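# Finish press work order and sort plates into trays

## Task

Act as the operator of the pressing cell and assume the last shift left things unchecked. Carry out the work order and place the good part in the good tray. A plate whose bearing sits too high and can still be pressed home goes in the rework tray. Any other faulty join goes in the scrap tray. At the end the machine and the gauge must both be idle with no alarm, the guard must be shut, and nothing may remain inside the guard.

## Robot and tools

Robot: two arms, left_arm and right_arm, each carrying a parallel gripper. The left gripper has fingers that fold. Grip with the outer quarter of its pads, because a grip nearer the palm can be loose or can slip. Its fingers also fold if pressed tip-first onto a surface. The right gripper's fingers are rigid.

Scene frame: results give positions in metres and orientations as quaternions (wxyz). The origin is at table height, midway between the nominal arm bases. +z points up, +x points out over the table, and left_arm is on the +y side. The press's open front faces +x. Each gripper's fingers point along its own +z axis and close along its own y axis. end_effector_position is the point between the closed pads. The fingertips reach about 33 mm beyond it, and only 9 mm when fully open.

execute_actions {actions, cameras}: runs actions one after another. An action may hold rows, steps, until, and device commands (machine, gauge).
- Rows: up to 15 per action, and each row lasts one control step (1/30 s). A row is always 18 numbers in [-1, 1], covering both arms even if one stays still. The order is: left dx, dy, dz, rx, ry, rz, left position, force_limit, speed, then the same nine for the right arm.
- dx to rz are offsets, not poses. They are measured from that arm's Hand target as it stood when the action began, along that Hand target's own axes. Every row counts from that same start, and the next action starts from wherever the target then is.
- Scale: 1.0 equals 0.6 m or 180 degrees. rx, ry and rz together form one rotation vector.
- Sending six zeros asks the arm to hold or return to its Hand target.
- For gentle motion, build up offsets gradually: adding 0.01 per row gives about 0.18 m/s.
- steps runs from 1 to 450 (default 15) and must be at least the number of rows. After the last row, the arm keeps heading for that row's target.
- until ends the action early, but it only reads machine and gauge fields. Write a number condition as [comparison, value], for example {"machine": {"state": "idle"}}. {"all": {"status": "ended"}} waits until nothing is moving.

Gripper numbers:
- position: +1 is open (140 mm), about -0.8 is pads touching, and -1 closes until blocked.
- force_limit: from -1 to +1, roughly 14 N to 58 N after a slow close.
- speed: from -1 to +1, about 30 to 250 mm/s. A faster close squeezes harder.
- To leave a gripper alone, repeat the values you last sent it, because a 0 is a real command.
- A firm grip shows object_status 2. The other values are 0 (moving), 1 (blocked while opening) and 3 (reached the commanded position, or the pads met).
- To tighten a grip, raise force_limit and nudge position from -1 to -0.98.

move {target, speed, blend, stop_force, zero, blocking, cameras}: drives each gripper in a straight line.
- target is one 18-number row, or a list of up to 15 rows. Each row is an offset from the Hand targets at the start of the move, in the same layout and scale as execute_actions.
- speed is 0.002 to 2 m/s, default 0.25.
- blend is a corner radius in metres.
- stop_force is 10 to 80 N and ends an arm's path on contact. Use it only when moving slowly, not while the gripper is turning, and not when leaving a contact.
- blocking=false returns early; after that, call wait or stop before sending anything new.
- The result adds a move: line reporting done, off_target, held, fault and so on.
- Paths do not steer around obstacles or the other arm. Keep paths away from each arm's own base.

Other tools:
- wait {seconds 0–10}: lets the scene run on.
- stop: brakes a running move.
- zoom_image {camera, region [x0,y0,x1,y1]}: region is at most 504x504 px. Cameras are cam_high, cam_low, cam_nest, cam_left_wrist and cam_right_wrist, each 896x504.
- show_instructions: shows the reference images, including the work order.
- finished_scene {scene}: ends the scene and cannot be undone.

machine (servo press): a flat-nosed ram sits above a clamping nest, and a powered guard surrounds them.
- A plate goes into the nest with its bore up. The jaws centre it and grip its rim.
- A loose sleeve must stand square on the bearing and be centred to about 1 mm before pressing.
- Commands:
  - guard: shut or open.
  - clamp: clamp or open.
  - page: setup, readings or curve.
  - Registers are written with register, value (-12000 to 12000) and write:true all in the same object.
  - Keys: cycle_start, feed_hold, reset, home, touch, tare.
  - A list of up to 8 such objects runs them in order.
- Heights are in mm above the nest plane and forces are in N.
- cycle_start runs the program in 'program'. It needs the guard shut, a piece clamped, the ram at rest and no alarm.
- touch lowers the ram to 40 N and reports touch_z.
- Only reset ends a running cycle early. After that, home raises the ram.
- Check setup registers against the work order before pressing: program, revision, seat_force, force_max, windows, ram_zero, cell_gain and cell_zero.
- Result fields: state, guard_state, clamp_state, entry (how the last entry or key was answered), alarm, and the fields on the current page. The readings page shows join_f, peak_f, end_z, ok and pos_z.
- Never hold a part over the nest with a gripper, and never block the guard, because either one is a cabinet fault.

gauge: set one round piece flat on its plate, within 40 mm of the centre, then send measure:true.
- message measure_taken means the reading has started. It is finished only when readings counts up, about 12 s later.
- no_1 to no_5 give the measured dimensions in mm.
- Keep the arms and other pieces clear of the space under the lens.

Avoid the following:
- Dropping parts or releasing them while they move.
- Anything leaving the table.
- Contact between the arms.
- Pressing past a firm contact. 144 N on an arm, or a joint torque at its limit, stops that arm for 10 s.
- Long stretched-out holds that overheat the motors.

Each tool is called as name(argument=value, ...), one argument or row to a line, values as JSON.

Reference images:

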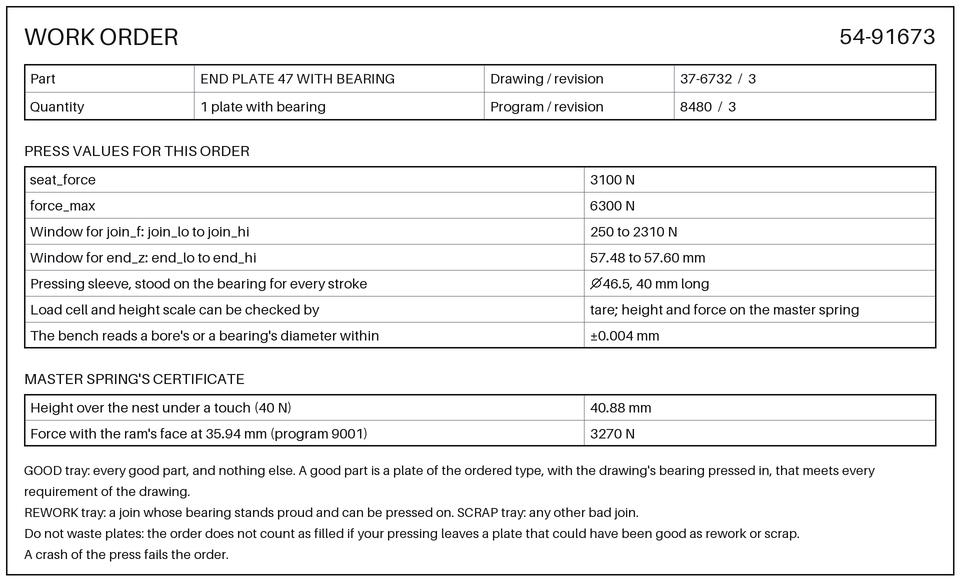

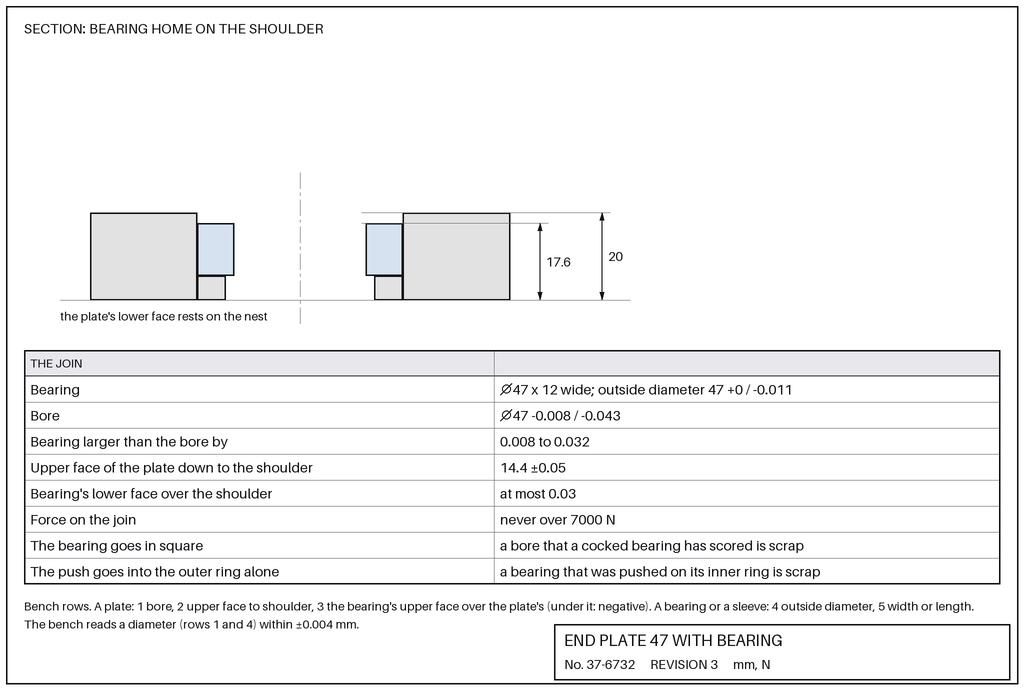

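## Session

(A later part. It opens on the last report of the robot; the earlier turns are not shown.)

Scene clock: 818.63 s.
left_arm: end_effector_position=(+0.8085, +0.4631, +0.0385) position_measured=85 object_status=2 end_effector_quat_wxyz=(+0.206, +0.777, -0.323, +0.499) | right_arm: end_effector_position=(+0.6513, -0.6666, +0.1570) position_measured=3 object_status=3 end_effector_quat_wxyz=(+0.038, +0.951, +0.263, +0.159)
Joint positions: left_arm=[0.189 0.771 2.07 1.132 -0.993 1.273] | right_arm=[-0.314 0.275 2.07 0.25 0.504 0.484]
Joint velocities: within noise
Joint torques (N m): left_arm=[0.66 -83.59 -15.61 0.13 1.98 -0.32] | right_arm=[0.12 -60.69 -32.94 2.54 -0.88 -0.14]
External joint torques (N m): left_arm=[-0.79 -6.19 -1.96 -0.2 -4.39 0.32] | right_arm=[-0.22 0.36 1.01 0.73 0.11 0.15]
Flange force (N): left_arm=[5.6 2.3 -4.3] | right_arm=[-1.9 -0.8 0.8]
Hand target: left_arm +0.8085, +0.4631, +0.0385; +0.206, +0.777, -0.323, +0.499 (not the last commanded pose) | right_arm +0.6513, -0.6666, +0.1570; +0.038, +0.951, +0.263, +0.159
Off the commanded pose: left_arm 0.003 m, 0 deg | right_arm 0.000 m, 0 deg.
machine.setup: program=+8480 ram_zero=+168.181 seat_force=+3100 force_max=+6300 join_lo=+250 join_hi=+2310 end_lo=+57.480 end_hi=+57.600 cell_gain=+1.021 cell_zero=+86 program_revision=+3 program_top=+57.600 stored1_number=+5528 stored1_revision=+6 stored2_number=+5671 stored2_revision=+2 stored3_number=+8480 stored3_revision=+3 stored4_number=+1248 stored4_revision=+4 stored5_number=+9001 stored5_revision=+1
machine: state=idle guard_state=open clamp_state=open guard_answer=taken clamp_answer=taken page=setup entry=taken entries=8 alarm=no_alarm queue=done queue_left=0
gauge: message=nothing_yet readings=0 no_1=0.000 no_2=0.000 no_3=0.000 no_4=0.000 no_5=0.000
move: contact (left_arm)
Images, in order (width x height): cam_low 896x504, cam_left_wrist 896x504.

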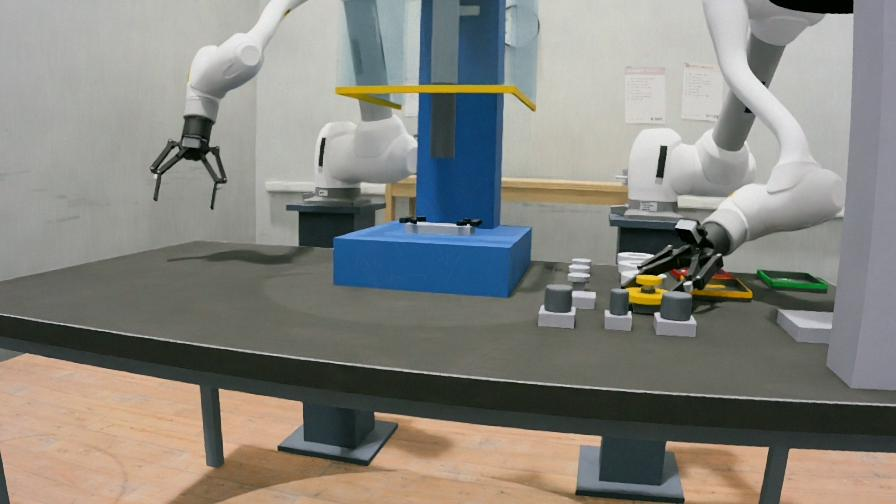

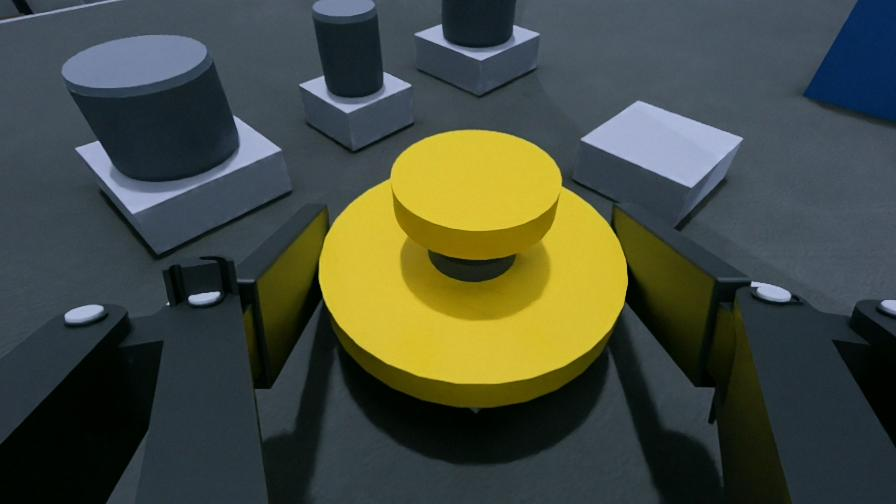

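move(
  target=[0,0,0,0,0,0,1,0,-0.6,0,0,0,0,0,0,1,1,1],
  cameras=[],
)

move(
  target=[
    [0,0,-0.2,0,0,0,1,0,-0.6,0,0,0,0,0,0,1,1,1],
    [-0.0568,0.1823,-0.3642,0,0,0,1,0,-0.6,0,0,0,0,0,0,1,1,1],
  ],
  speed=[0.2,0.25],
  blend=[0.03,0],
  cameras=["cam_left_wrist"],
)

Scene clock: 851.20 s.
left_arm: end_effector_position=(+0.8085, +0.4631, +0.0385) position_measured=3 object_status=0 end_effector_quat_wxyz=(+0.206, +0.777, -0.323, +0.499) | right_arm: end_effector_position=(+0.6513, -0.6666, +0.1570) position_measured=3 object_status=3 end_effector_quat_wxyz=(+0.038, +0.951, +0.263, +0.159)
Joint positions: left_arm=[0.189 0.771 2.07 1.132 -0.993 1.273] | right_arm=[-0.314 0.275 2.07 0.25 0.504 0.484]
Joint velocities: within noise
Joint torques (N m): left_arm=[-0.05 -93.69 -17.91 0.21 -2.1 0.27] | right_arm=[-0.04 -59.96 -33.06 2.48 -0.84 -0.14]
External joint torques (N m): left_arm=[-0.06 3.7 0.41 -0.27 -0.28 -0.27] | right_arm=[-0.03 -0.39 1.11 0.8 0.07 0.14]
Flange force (N): left_arm=[-5.4 -0.8 3.5] | right_arm=[-2.3 -1.7 -0.2]
Hand target: left_arm +0.8085, +0.4631, +0.0385; +0.206, +0.777, -0.323, +0.499 | right_arm +0.6513, -0.6666, +0.1570; +0.038, +0.951, +0.263, +0.159
Off the commanded pose: left_arm 0.000 m, 0 deg | right_arm 0.000 m, 0 deg.
machine.setup: program=+8480 ram_zero=+168.181 seat_force=+3100 force_max=+6300 join_lo=+250 join_hi=+2310 end_lo=+57.480 end_hi=+57.600 cell_gain=+1.021 cell_zero=+86 program_revision=+3 program_top=+57.600 stored1_number=+5528 stored1_revision=+6 stored2_number=+5671 stored2_revision=+2 stored3_number=+8480 stored3_revision=+3 stored4_number=+1248 stored4_revision=+4 stored5_number=+9001 stored5_revision=+1
machine: state=idle guard_state=open clamp_state=open guard_answer=taken clamp_answer=taken page=setup entry=taken entries=8 alarm=no_alarm queue=done queue_left=0
gauge: message=nothing_yet readings=0 no_1=0.000 no_2=0.000 no_3=0.000 no_4=0.000 no_5=0.000
move: done
No camera images: "cameras" was empty.

Scene clock: 852.80 s.
left_arm: end_effector_position=(+0.5807, +0.5364, +0.0984) position_measured=3 object_status=3 end_effector_quat_wxyz=(+0.206, +0.777, -0.323, +0.499) | right_arm: end_effector_position=(+0.6513, -0.6666, +0.1570) position_measured=3 object_status=3 end_effector_quat_wxyz=(+0.038, +0.951, +0.263, +0.159)
Joint positions: left_arm=[0.478 0.566 2.425 1.345 -1.103 1.411] | right_arm=[-0.314 0.275 2.07 0.25 0.504 0.484]
Joint velocities: within noise
Joint torques (N m): left_arm=[0.4 -71.39 -11.14 0.07 -2.17 0.27] | right_arm=[0.24 -60.24 -33.26 2.46 -0.82 -0.12]
External joint torques (N m): left_arm=[-0.46 4.7 0 -0.28 -0.29 -0.27] | right_arm=[-0.37 -0.07 1.34 0.82 0.05 0.13]
Flange force (N): left_arm=[-9.4 -1.3 6.5] | right_arm=[-3.0 -1.4 0.3]
Hand target: left_arm +0.5807, +0.5365, +0.0984; +0.206, +0.777, -0.323, +0.499 | right_arm +0.6513, -0.6666, +0.1570; +0.038, +0.951, +0.263, +0.159
Off the commanded pose: left_arm 0.000 m, 0 deg | right_arm 0.000 m, 0 deg.
machine.setup: program=+8480 ram_zero=+168.181 seat_force=+3100 force_max=+6300 join_lo=+250 join_hi=+2310 end_lo=+57.480 end_hi=+57.600 cell_gain=+1.021 cell_zero=+86 program_revision=+3 program_top=+57.600 stored1_number=+5528 stored1_revision=+6 stored2_number=+5671 stored2_revision=+2 stored3_number=+8480 stored3_revision=+3 stored4_number=+1248 stored4_revision=+4 stored5_number=+9001 stored5_revision=+1
machine: state=idle guard_state=open clamp_state=open guard_answer=taken clamp_answer=taken page=setup entry=taken entries=8 alarm=no_alarm queue=done queue_left=0
gauge: message=nothing_yet readings=0 no_1=0.000 no_2=0.000 no_3=0.000 no_4=0.000 no_5=0.000
move: done
Images, in order (width x height): cam_left_wrist 896x504.

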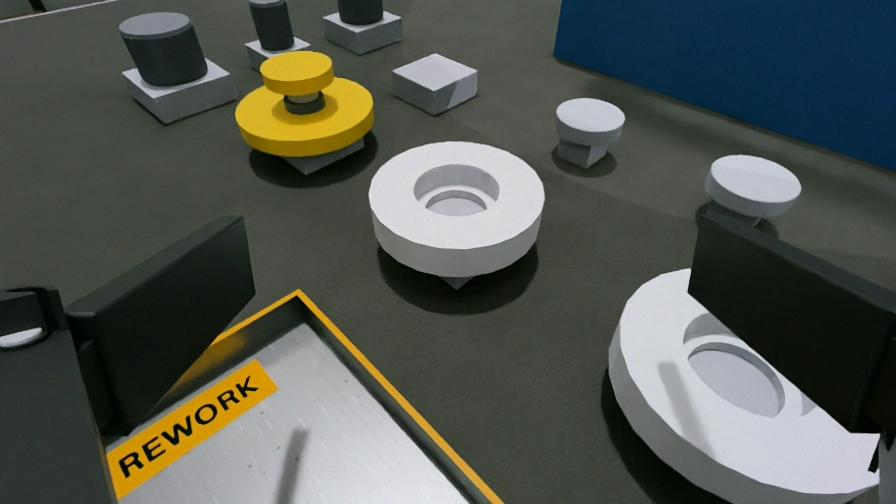

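move(
  target=[
    [-0.0192,-0.005,0.2022,0,0,0,1,0,-0.6,0,0,0,0,0,0,1,1,1],
    [-0.0192,-0.005,0.2022,0,0,0,-1,0,-1,0,0,0,0,0,0,1,1,1],
  ],
  speed=[0.12,0.1],
  cameras=["cam_left_wrist"],
)

wait(
  seconds=1.2,
  cameras=["cam_low"],
)

Scene clock: 871.40 s.
left_arm: end_effector_position=(+0.6574, +0.4639, +0.0374) position_measured=85 object_status=0 end_effector_quat_wxyz=(+0.206, +0.777, -0.323, +0.499) | right_arm: end_effector_position=(+0.6513, -0.6666, +0.1570) position_measured=3 object_status=3 end_effector_quat_wxyz=(+0.038, +0.951, +0.263, +0.159)
Joint positions: left_arm=[0.257 0.718 2.342 1.088 -1.103 1.493] | right_arm=[-0.314 0.275 2.07 0.25 0.504 0.484]
Joint velocities: within noise
Joint torques (N m): left_arm=[-2.3 -77.04 -8.71 0.41 -0.57 0.44] | right_arm=[0.02 -60.51 -33.02 2.43 -0.82 -0.08]
External joint torques (N m): left_arm=[2.26 0.26 0.4 -0.41 -1.95 -0.45] | right_arm=[-0.01 0.17 1.12 0.85 0.06 0.09]
Flange force (N): left_arm=[-3.4 -0.6 -3.5] | right_arm=[-2.2 -1.3 0.7]
Hand target: left_arm +0.6574, +0.4639, +0.0374; +0.206, +0.777, -0.323, +0.499 | right_arm +0.6513, -0.6666, +0.1570; +0.038, +0.951, +0.263, +0.159
Off the commanded pose: left_arm 0.000 m, 0 deg | right_arm 0.000 m, 0 deg.
machine.setup: program=+8480 ram_zero=+168.181 seat_force=+3100 force_max=+6300 join_lo=+250 join_hi=+2310 end_lo=+57.480 end_hi=+57.600 cell_gain=+1.021 cell_zero=+86 program_revision=+3 program_top=+57.600 stored1_number=+5528 stored1_revision=+6 stored2_number=+5671 stored2_revision=+2 stored3_number=+8480 stored3_revision=+3 stored4_number=+1248 stored4_revision=+4 stored5_number=+9001 stored5_revision=+1
machine: state=idle guard_state=open clamp_state=open guard_answer=taken clamp_answer=taken page=setup entry=taken entries=8 alarm=no_alarm queue=done queue_left=0
gauge: message=nothing_yet readings=0 no_1=0.000 no_2=0.000 no_3=0.000 no_4=0.000 no_5=0.000
move: done
Images, in order (width x height): cam_left_wrist 896x504.

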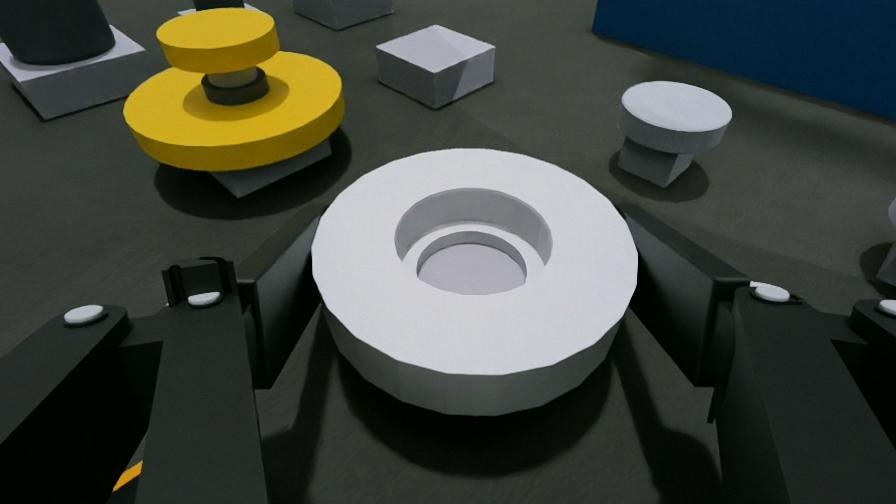

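Scene clock: 872.60 s.
left_arm: end_effector_position=(+0.6574, +0.4639, +0.0374) position_measured=85 object_status=2 end_effector_quat_wxyz=(+0.206, +0.777, -0.323, +0.499) | right_arm: end_effector_position=(+0.6513, -0.6666, +0.1570) position_measured=3 object_status=3 end_effector_quat_wxyz=(+0.038, +0.951, +0.263, +0.159)
Joint positions: left_arm=[0.257 0.718 2.342 1.088 -1.103 1.493] | right_arm=[-0.314 0.275 2.07 0.25 0.504 0.484]
Joint velocities: within noise
Joint torques (N m): left_arm=[-2.4 -77.44 -8.86 0.29 -0.66 0.47] | right_arm=[0.33 -60.28 -33.15 2.47 -0.82 -0.14]
External joint torques (N m): left_arm=[2.25 0.91 0.7 -0.29 -1.85 -0.47] | right_arm=[-0.39 -0.04 1.25 0.8 0.06 0.15]
Flange force (N): left_arm=[-4.6 -0.5 -3.3] | right_arm=[-2.8 -1.3 0.3]
Hand target: left_arm +0.6574, +0.4639, +0.0374; +0.206, +0.777, -0.323, +0.499 | right_arm +0.6513, -0.6666, +0.1570; +0.038, +0.951, +0.263, +0.159
Tool commands: left_gripper/position=-1.0 left_gripper/force_limit=+0.0 left_gripper/speed=-1.0 right_gripper/position=+1.0 right_gripper/force_limit=+1.0 right_gripper/speed=+1.0
Off the commanded pose: left_arm 0.000 m, 0 deg | right_arm 0.000 m, 0 deg.
machine.setup: program=+8480 ram_zero=+168.181 seat_force=+3100 force_max=+6300 join_lo=+250 join_hi=+2310 end_lo=+57.480 end_hi=+57.600 cell_gain=+1.021 cell_zero=+86 program_revision=+3 program_top=+57.600 stored1_number=+5528 stored1_revision=+6 stored2_number=+5671 stored2_revision=+2 stored3_number=+8480 stored3_revision=+3 stored4_number=+1248 stored4_revision=+4 stored5_number=+9001 stored5_revision=+1
machine: state=idle guard_state=open clamp_state=open guard_answer=taken clamp_answer=taken page=setup entry=taken entries=8 alarm=no_alarm queue=done queue_left=0
gauge: message=nothing_yet readings=0 no_1=0.000 no_2=0.000 no_3=0.000 no_4=0.000 no_5=0.000
wait: 1.20 s
Images, in order (width x height): cam_low 896x504.

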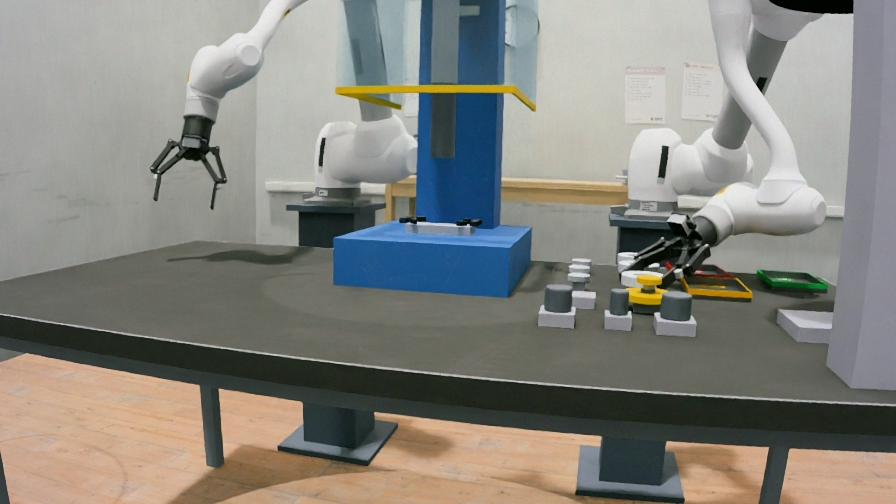

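move(
  target=[
    [0.1963,0,-0.0916,0,0,0,-1,0,-1,0,0,0,0,0,0,1,1,1],
    [0.1493,-0.3757,-0.3212,0.2266,0,-0.1057,-1,0,-1,0,0,0,0,0,0,1,1,1],
  ],
  speed=[0.15,0.25],
  blend=[0.04,0],
  cameras=["cam_left_wrist","cam_high","cam_low"],
)

Scene clock: 885.20 s.
left_arm: end_effector_position=(+0.7194, +0.7207, +0.1995) position_measured=85 object_status=2 end_effector_quat_wxyz=(+0.002, +0.842, +0.001, +0.540) | right_arm: end_effector_position=(+0.6513, -0.6666, +0.1570) position_measured=3 object_status=3 end_effector_quat_wxyz=(+0.038, +0.951, +0.263, +0.159)
Joint positions: left_arm=[0.368 0.355 2.362 0.517 -0.756 1.34] | right_arm=[-0.314 0.275 2.07 0.25 0.504 0.484]
Joint velocities: within noise
Joint torques (N m): left_arm=[0.17 -64.28 -23.6 1.46 -3.03 0.3] | right_arm=[0.43 -60.11 -33.13 2.51 -0.8 -0.11]
External joint torques (N m): left_arm=[-0.19 6.55 2.04 -0.3 0.58 -0.3] | right_arm=[-0.53 -0.2 1.22 0.77 0.03 0.11]
Flange force (N): left_arm=[-10.5 -0.3 8.2] | right_arm=[-3.1 -1.2 0.0]
Hand target: left_arm +0.7194, +0.7206, +0.1994; +0.002, +0.842, +0.001, +0.540 | right_arm +0.6513, -0.6666, +0.1570; +0.038, +0.951, +0.263, +0.159
Off the commanded pose: left_arm 0.000 m, 0 deg | right_arm 0.000 m, 0 deg.
machine.setup: program=+8480 ram_zero=+168.181 seat_force=+3100 force_max=+6300 join_lo=+250 join_hi=+2310 end_lo=+57.480 end_hi=+57.600 cell_gain=+1.021 cell_zero=+86 program_revision=+3 program_top=+57.600 stored1_number=+5528 stored1_revision=+6 stored2_number=+5671 stored2_revision=+2 stored3_number=+8480 stored3_revision=+3 stored4_number=+1248 stored4_revision=+4 stored5_number=+9001 stored5_revision=+1
machine: state=idle guard_state=open clamp_state=open guard_answer=taken clamp_answer=taken page=setup entry=taken entries=8 alarm=no_alarm queue=done queue_left=0
gauge: message=nothing_yet readings=0 no_1=0.000 no_2=0.000 no_3=0.000 no_4=0.000 no_5=0.000
move: done
Images, in order (width x height): cam_high 896x504, cam_low 896x504, cam_left_wrist 896x504.

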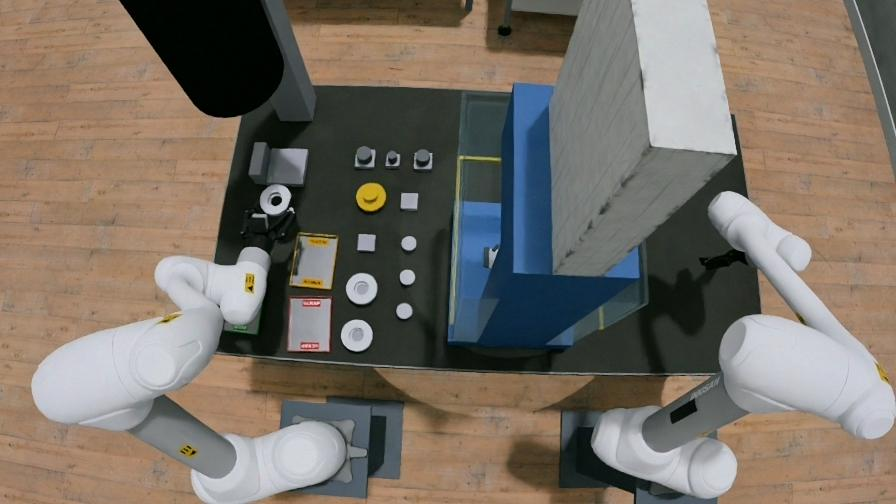

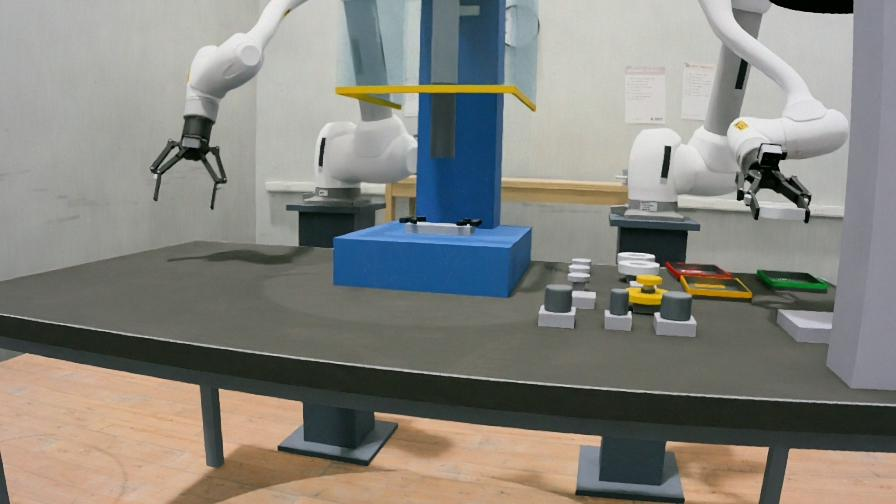

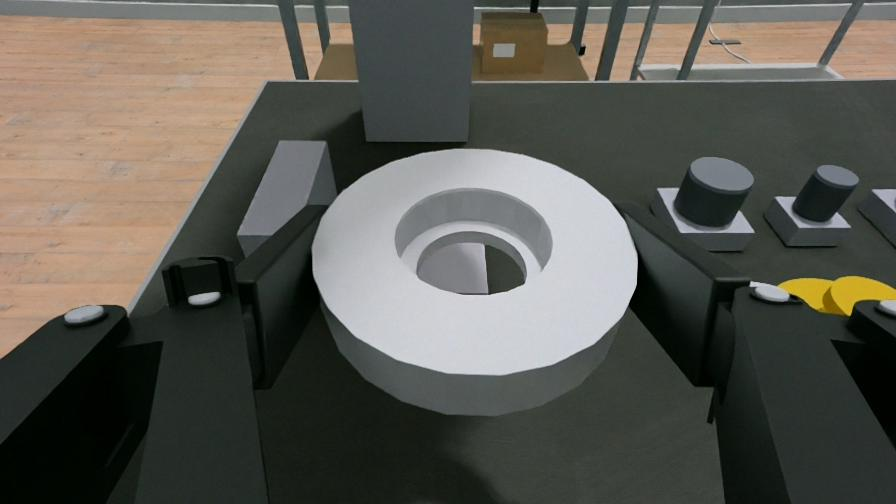

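move(
  target=[-0.0345,-0.069,0.3574,0,0,0,-1,0,-1,0,0,0,0,0,0,1,1,1],
  speed=0.2,
  cameras=["cam_left_wrist","cam_low"],
)

move(
  target=[-0.0982,0,0.0458,0,0,0,-1,0,-1,0,0,0,0,0,0,1,1,1],
  speed=0.03,
  stop_force=12,
  cameras=["cam_left_wrist","cam_low","cam_high"],
)

Scene clock: 911.23 s.
left_arm: end_effector_position=(+0.9056, +0.7614, +0.0910) position_measured=85 object_status=2 end_effector_quat_wxyz=(+0.002, +0.842, +0.001, +0.540) | right_arm: end_effector_position=(+0.6513, -0.6666, +0.1570) position_measured=3 object_status=3 end_effector_quat_wxyz=(+0.038, +0.951, +0.263, +0.159)
Joint positions: left_arm=[0.319 0.704 2.01 0.454 -0.744 1.365] | right_arm=[-0.314 0.275 2.07 0.25 0.504 0.484]
Joint velocities: within noise
Joint torques (N m): left_arm=[-0.02 -96.41 -23.9 1.44 -3.05 0.28] | right_arm=[0.41 -60.43 -33.28 2.46 -0.77 -0.12]
External joint torques (N m): left_arm=[-0.06 7.66 2.51 -0.17 0.58 -0.28] | right_arm=[-0.52 0.1 1.35 0.82 0 0.13]
Flange force (N): left_arm=[-9.6 -0.2 5.9] | right_arm=[-3.1 -1.2 0.6]
Hand target: left_arm +0.9056, +0.7614, +0.0909; +0.002, +0.842, +0.001, +0.540 | right_arm +0.6513, -0.6666, +0.1570; +0.038, +0.951, +0.263, +0.159
Off the commanded pose: left_arm 0.000 m, 0 deg | right_arm 0.000 m, 0 deg.
machine.setup: program=+8480 ram_zero=+168.181 seat_force=+3100 force_max=+6300 join_lo=+250 join_hi=+2310 end_lo=+57.480 end_hi=+57.600 cell_gain=+1.021 cell_zero=+86 program_revision=+3 program_top=+57.600 stored1_number=+5528 stored1_revision=+6 stored2_number=+5671 stored2_revision=+2 stored3_number=+8480 stored3_revision=+3 stored4_number=+1248 stored4_revision=+4 stored5_number=+9001 stored5_revision=+1
machine: state=idle guard_state=open clamp_state=open guard_answer=taken clamp_answer=taken page=setup entry=taken entries=8 alarm=no_alarm queue=done queue_left=0
gauge: message=nothing_yet readings=0 no_1=0.000 no_2=0.000 no_3=0.000 no_4=0.000 no_5=0.000
move: done
Images, in order (width x height): cam_low 896x504, cam_left_wrist 896x504.

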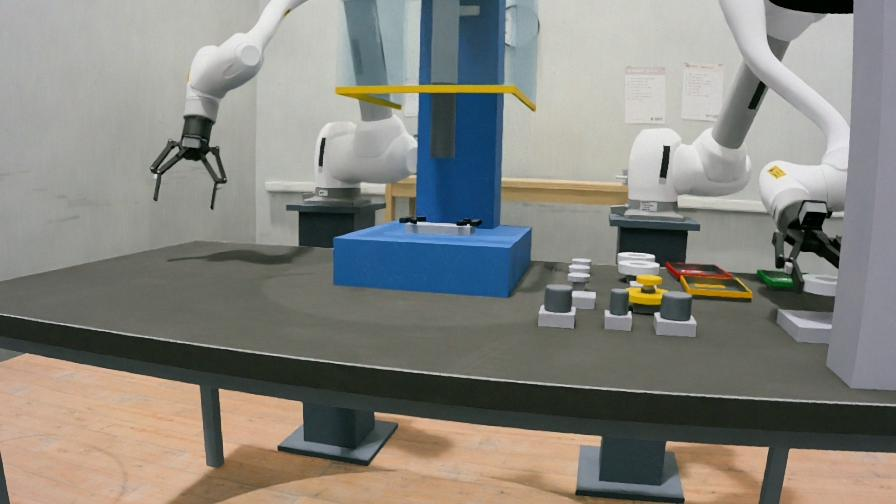

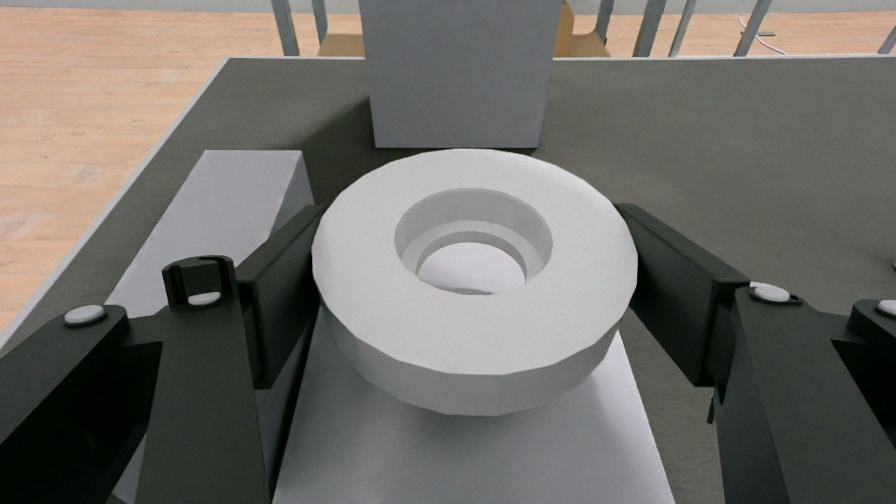

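Scene clock: 912.77 s.
left_arm: end_effector_position=(+0.9057, +0.7612, +0.0628) position_measured=85 object_status=2 end_effector_quat_wxyz=(+0.002, +0.842, +0.001, +0.540) | right_arm: end_effector_position=(+0.6513, -0.6666, +0.1570) position_measured=3 object_status=3 end_effector_quat_wxyz=(+0.038, +0.951, +0.263, +0.159)
Joint positions: left_arm=[0.319 0.75 2.006 0.435 -0.782 1.391] | right_arm=[-0.314 0.275 2.07 0.25 0.504 0.484]
Joint velocities: within noise
Joint torques (N m): left_arm=[-1.19 -88.68 -34.7 0.99 -2.29 0.12] | right_arm=[0.35 -60.08 -33.13 2.49 -0.78 -0.13]
External joint torques (N m): left_arm=[1.14 -2.11 14.89 0.17 -0.2 -0.12] | right_arm=[-0.54 -0.22 1.21 0.78 0.01 0.14]
Flange force (N): left_arm=[-6.6 9.7 -29.9] | right_arm=[-3.0 -1.2 0.0]
Hand target: left_arm +0.9058, +0.7613, +0.0629; +0.002, +0.842, +0.001, +0.540 (not the last commanded pose) | right_arm +0.6513, -0.6666, +0.1570; +0.038, +0.951, +0.263, +0.159
Off the commanded pose: left_arm 0.037 m, 0 deg | right_arm 0.000 m, 0 deg.
machine.setup: program=+8480 ram_zero=+168.181 seat_force=+3100 force_max=+6300 join_lo=+250 join_hi=+2310 end_lo=+57.480 end_hi=+57.600 cell_gain=+1.021 cell_zero=+86 program_revision=+3 program_top=+57.600 stored1_number=+5528 stored1_revision=+6 stored2_number=+5671 stored2_revision=+2 stored3_number=+8480 stored3_revision=+3 stored4_number=+1248 stored4_revision=+4 stored5_number=+9001 stored5_revision=+1
machine: state=idle guard_state=open clamp_state=open guard_answer=taken clamp_answer=taken page=setup entry=taken entries=8 alarm=no_alarm queue=done queue_left=0
gauge: message=nothing_yet readings=0 no_1=0.000 no_2=0.000 no_3=0.000 no_4=0.000 no_5=0.000
move: contact (left_arm)
Images, in order (width x height): cam_high 896x504, cam_low 896x504, cam_left_wrist 896x504.

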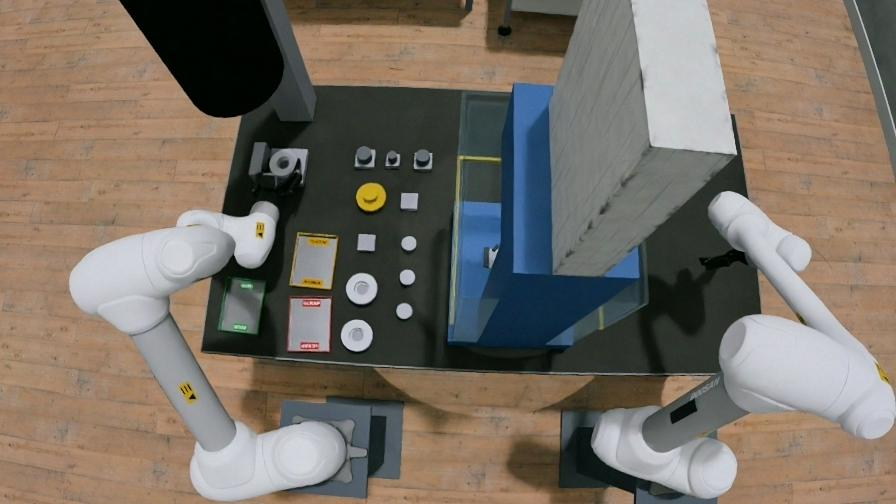

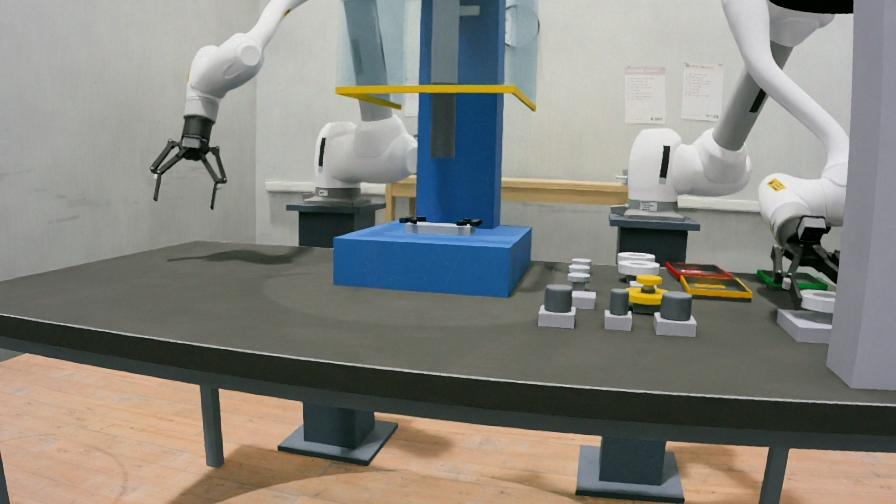

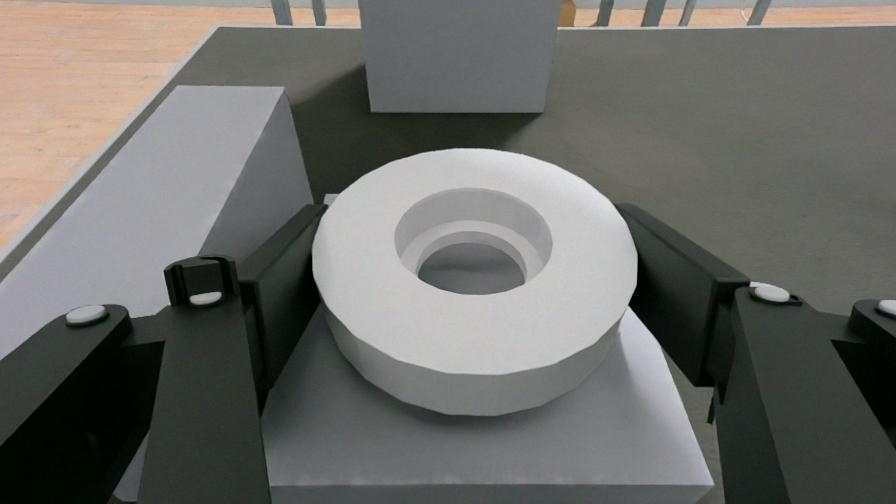

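zoom_image(
  camera="cam_low",
  region=[750, 240, 850, 350],
)

zoom_image(
  camera="cam_left_wrist",
  region=[260, 180, 720, 504],
)

Scaled by 4.582 from the camera's 896x504 image, which has a finer 1280x720 frame.

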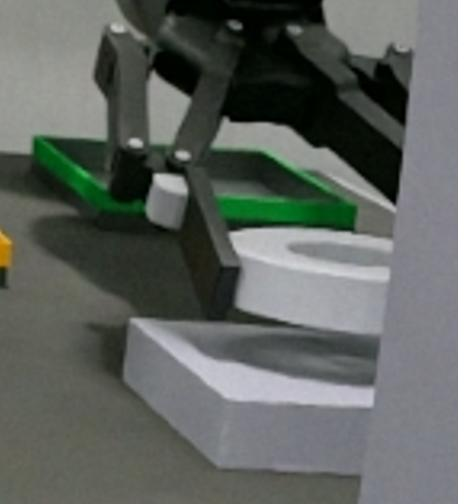

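Scaled by 1.096 from the camera's 896x504 image, which has a finer 1280x720 frame.

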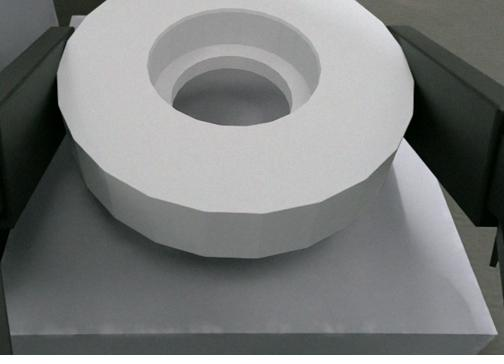

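move(
  target=[
    [0.1208,0,-0.0563,0,0,0,-1,0,-1,0,0,0,0,0,0,1,1,1],
    [0.0157,0.2687,-0.3488,-0.12,0,0.056,-1,0,-1,0,0,0,0,0,0,1,1,1],
    [-0.1188,0.4955,-0.4012,-0.2266,0,0.1057,-1,0,-1,0,0,0,0,0,0,1,1,1],
    [-0.2095,0.4955,-0.3588,-0.2266,0,0.1057,-1,0,-1,0,0,0,0,0,0,1,1,1],
  ],
  speed=[0.15,0.25,0.25,0.08],
  blend=[0.03,0.04,0.02,0],
  cameras=["cam_left_wrist","cam_low"],
)

Scene clock: 952.10 s.
left_arm: end_effector_position=(+0.6574, +0.4641, +0.0397) position_measured=85 object_status=2 end_effector_quat_wxyz=(+0.206, +0.777, -0.323, +0.499) | right_arm: end_effector_position=(+0.6513, -0.6666, +0.1570) position_measured=3 object_status=3 end_effector_quat_wxyz=(+0.038, +0.951, +0.263, +0.159)
Joint positions: left_arm=[0.258 0.713 2.343 1.091 -1.101 1.489] | right_arm=[-0.314 0.275 2.07 0.25 0.504 0.484]
Joint velocities: within noise
Joint torques (N m): left_arm=[-0.14 -82.98 -9.44 0.19 -3.08 0.24] | right_arm=[0.33 -60.15 -33.08 2.5 -0.85 -0.08]
External joint torques (N m): left_arm=[0.09 6.44 0.85 -0.2 0.56 -0.24] | right_arm=[-0.42 -0.18 1.16 0.77 0.08 0.09]
Flange force (N): left_arm=[-12.0 -0.1 6.0] | right_arm=[-2.9 -1.1 0.0]
Hand target: left_arm +0.6573, +0.4641, +0.0396; +0.206, +0.777, -0.323, +0.499 | right_arm +0.6513, -0.6666, +0.1570; +0.038, +0.951, +0.263, +0.159
Off the commanded pose: left_arm 0.000 m, 0 deg | right_arm 0.000 m, 0 deg.
machine.setup: program=+8480 ram_zero=+168.181 seat_force=+3100 force_max=+6300 join_lo=+250 join_hi=+2310 end_lo=+57.480 end_hi=+57.600 cell_gain=+1.021 cell_zero=+86 program_revision=+3 program_top=+57.600 stored1_number=+5528 stored1_revision=+6 stored2_number=+5671 stored2_revision=+2 stored3_number=+8480 stored3_revision=+3 stored4_number=+1248 stored4_revision=+4 stored5_number=+9001 stored5_revision=+1
machine: state=idle guard_state=open clamp_state=open guard_answer=taken clamp_answer=taken page=setup entry=taken entries=8 alarm=no_alarm queue=done queue_left=0
gauge: message=nothing_yet readings=0 no_1=0.000 no_2=0.000 no_3=0.000 no_4=0.000 no_5=0.000
move: done
Images, in order (width x height): cam_low 896x504, cam_left_wrist 896x504.

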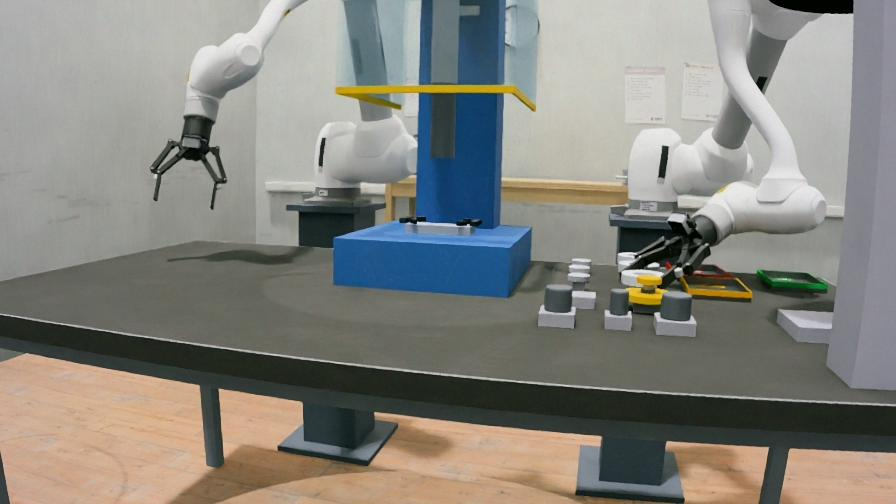

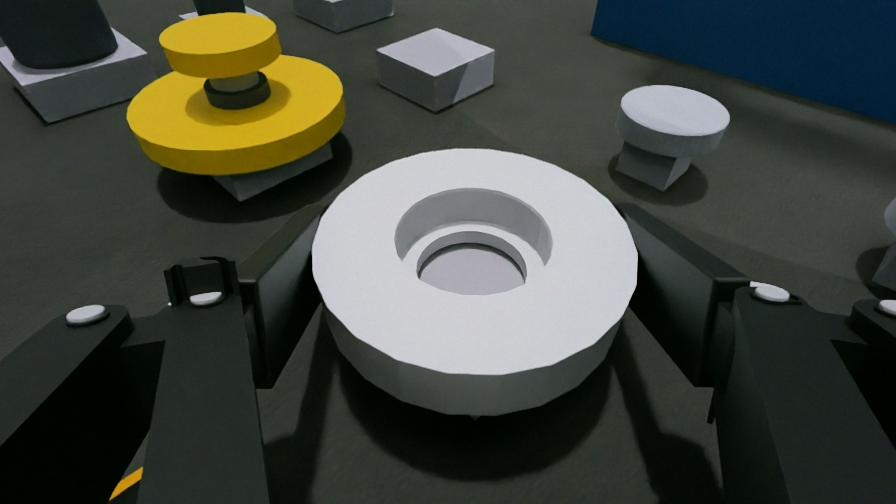

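move(
  target=[
    [-0.0033,0,0.0015,0,0,0,-1,0,-1,0,0,0,0,0,0,1,1,1],
    [-0.0033,0,0.0015,0,0,0,0.6,0,-0.6,0,0,0,0,0,0,1,1,1],
    [0.0101,0,-0.0047,0,0,0,0.6,0,-0.6,0,0,0,0,0,0,1,1,1],
    [0.0101,0,-0.0047,0,0,0,-1,0,-1,0,0,0,0,0,0,1,1,1],
  ],
  speed=[0.02,0.05,0.05,0.05],
  cameras=["cam_left_wrist"],
)

wait(
  seconds=1.2,
  cameras=[],
)

Scene clock: 967.57 s.
left_arm: end_effector_position=(+0.6573, +0.4642, +0.0463) position_measured=85 object_status=0 end_effector_quat_wxyz=(+0.206, +0.777, -0.323, +0.499) | right_arm: end_effector_position=(+0.6513, -0.6666, +0.1570) position_measured=3 object_status=3 end_effector_quat_wxyz=(+0.038, +0.951, +0.263, +0.159)
Joint positions: left_arm=[0.258 0.698 2.346 1.097 -1.095 1.477] | right_arm=[-0.314 0.275 2.07 0.25 0.504 0.484]
Joint velocities: within noise
Joint torques (N m): left_arm=[-1.51 -76.76 -8.92 0.46 -0.81 0.44] | right_arm=[0.4 -60.58 -33.04 2.5 -0.83 -0.18]
External joint torques (N m): left_arm=[1.41 0.9 -0.24 -0.48 -1.71 -0.45] | right_arm=[-0.47 0.23 1.11 0.78 0.06 0.19]
Flange force (N): left_arm=[-3.8 -1.0 -0.7] | right_arm=[-2.4 -0.8 0.6]
Hand target: left_arm +0.6573, +0.4642, +0.0463; +0.206, +0.777, -0.323, +0.499 | right_arm +0.6513, -0.6666, +0.1570; +0.038, +0.951, +0.263, +0.159
Off the commanded pose: left_arm 0.000 m, 0 deg | right_arm 0.000 m, 0 deg.
machine.setup: program=+8480 ram_zero=+168.181 seat_force=+3100 force_max=+6300 join_lo=+250 join_hi=+2310 end_lo=+57.480 end_hi=+57.600 cell_gain=+1.021 cell_zero=+86 program_revision=+3 program_top=+57.600 stored1_number=+5528 stored1_revision=+6 stored2_number=+5671 stored2_revision=+2 stored3_number=+8480 stored3_revision=+3 stored4_number=+1248 stored4_revision=+4 stored5_number=+9001 stored5_revision=+1
machine: state=idle guard_state=open clamp_state=open guard_answer=taken clamp_answer=taken page=setup entry=taken entries=8 alarm=no_alarm queue=done queue_left=0
gauge: message=nothing_yet readings=0 no_1=0.000 no_2=0.000 no_3=0.000 no_4=0.000 no_5=0.000
move: done
Images, in order (width x height): cam_left_wrist 896x504.

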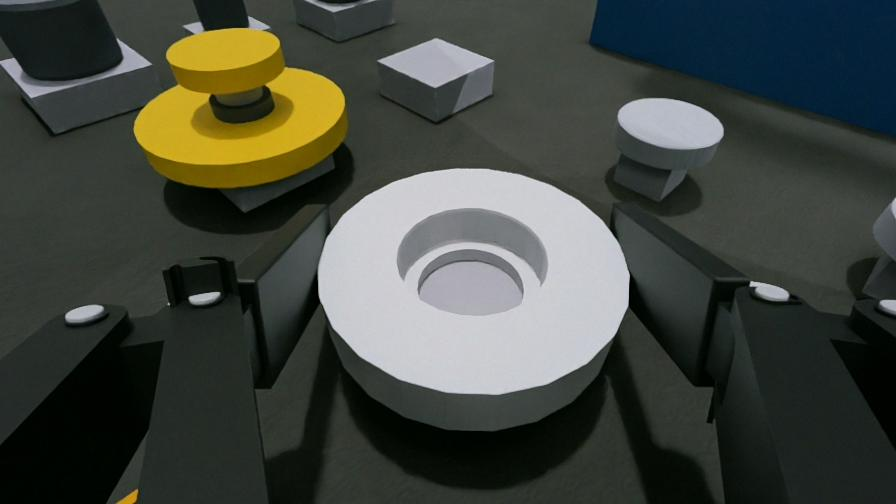

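Scene clock: 968.77 s.
left_arm: end_effector_position=(+0.6573, +0.4642, +0.0463) position_measured=85 object_status=2 end_effector_quat_wxyz=(+0.206, +0.777, -0.323, +0.499) | right_arm: end_effector_position=(+0.6513, -0.6666, +0.1570) position_measured=3 object_status=3 end_effector_quat_wxyz=(+0.038, +0.951, +0.263, +0.159)
Joint positions: left_arm=[0.258 0.698 2.346 1.097 -1.095 1.477] | right_arm=[-0.314 0.275 2.07 0.25 0.504 0.484]
Joint velocities: within noise
Joint torques (N m): left_arm=[-1.89 -76.53 -8.8 0.52 -0.87 0.45] | right_arm=[-0.05 -60.23 -32.92 2.54 -0.85 -0.2]
External joint torques (N m): left_arm=[1.87 0.51 -0.42 -0.54 -1.65 -0.45] | right_arm=[-0.04 -0.13 0.96 0.73 0.08 0.2]
Flange force (N): left_arm=[-3.3 -1.6 -1.6] | right_arm=[-1.7 -1.4 0.1]
Hand target: left_arm +0.6573, +0.4642, +0.0463; +0.206, +0.777, -0.323, +0.499 | right_arm +0.6513, -0.6666, +0.1570; +0.038, +0.951, +0.263, +0.159
Tool commands: left_gripper/position=-1.0 left_gripper/force_limit=+0.0 left_gripper/speed=-1.0 right_gripper/position=+1.0 right_gripper/force_limit=+1.0 right_gripper/speed=+1.0
Off the commanded pose: left_arm 0.000 m, 0 deg | right_arm 0.000 m, 0 deg.
machine.setup: program=+8480 ram_zero=+168.181 seat_force=+3100 force_max=+6300 join_lo=+250 join_hi=+2310 end_lo=+57.480 end_hi=+57.600 cell_gain=+1.021 cell_zero=+86 program_revision=+3 program_top=+57.600 stored1_number=+5528 stored1_revision=+6 stored2_number=+5671 stored2_revision=+2 stored3_number=+8480 stored3_revision=+3 stored4_number=+1248 stored4_revision=+4 stored5_number=+9001 stored5_revision=+1
machine: state=idle guard_state=open clamp_state=open guard_answer=taken clamp_answer=taken page=setup entry=taken entries=8 alarm=no_alarm queue=done queue_left=0
gauge: message=nothing_yet readings=0 no_1=0.000 no_2=0.000 no_3=0.000 no_4=0.000 no_5=0.000
wait: 1.20 s
No camera images: "cameras" was empty.


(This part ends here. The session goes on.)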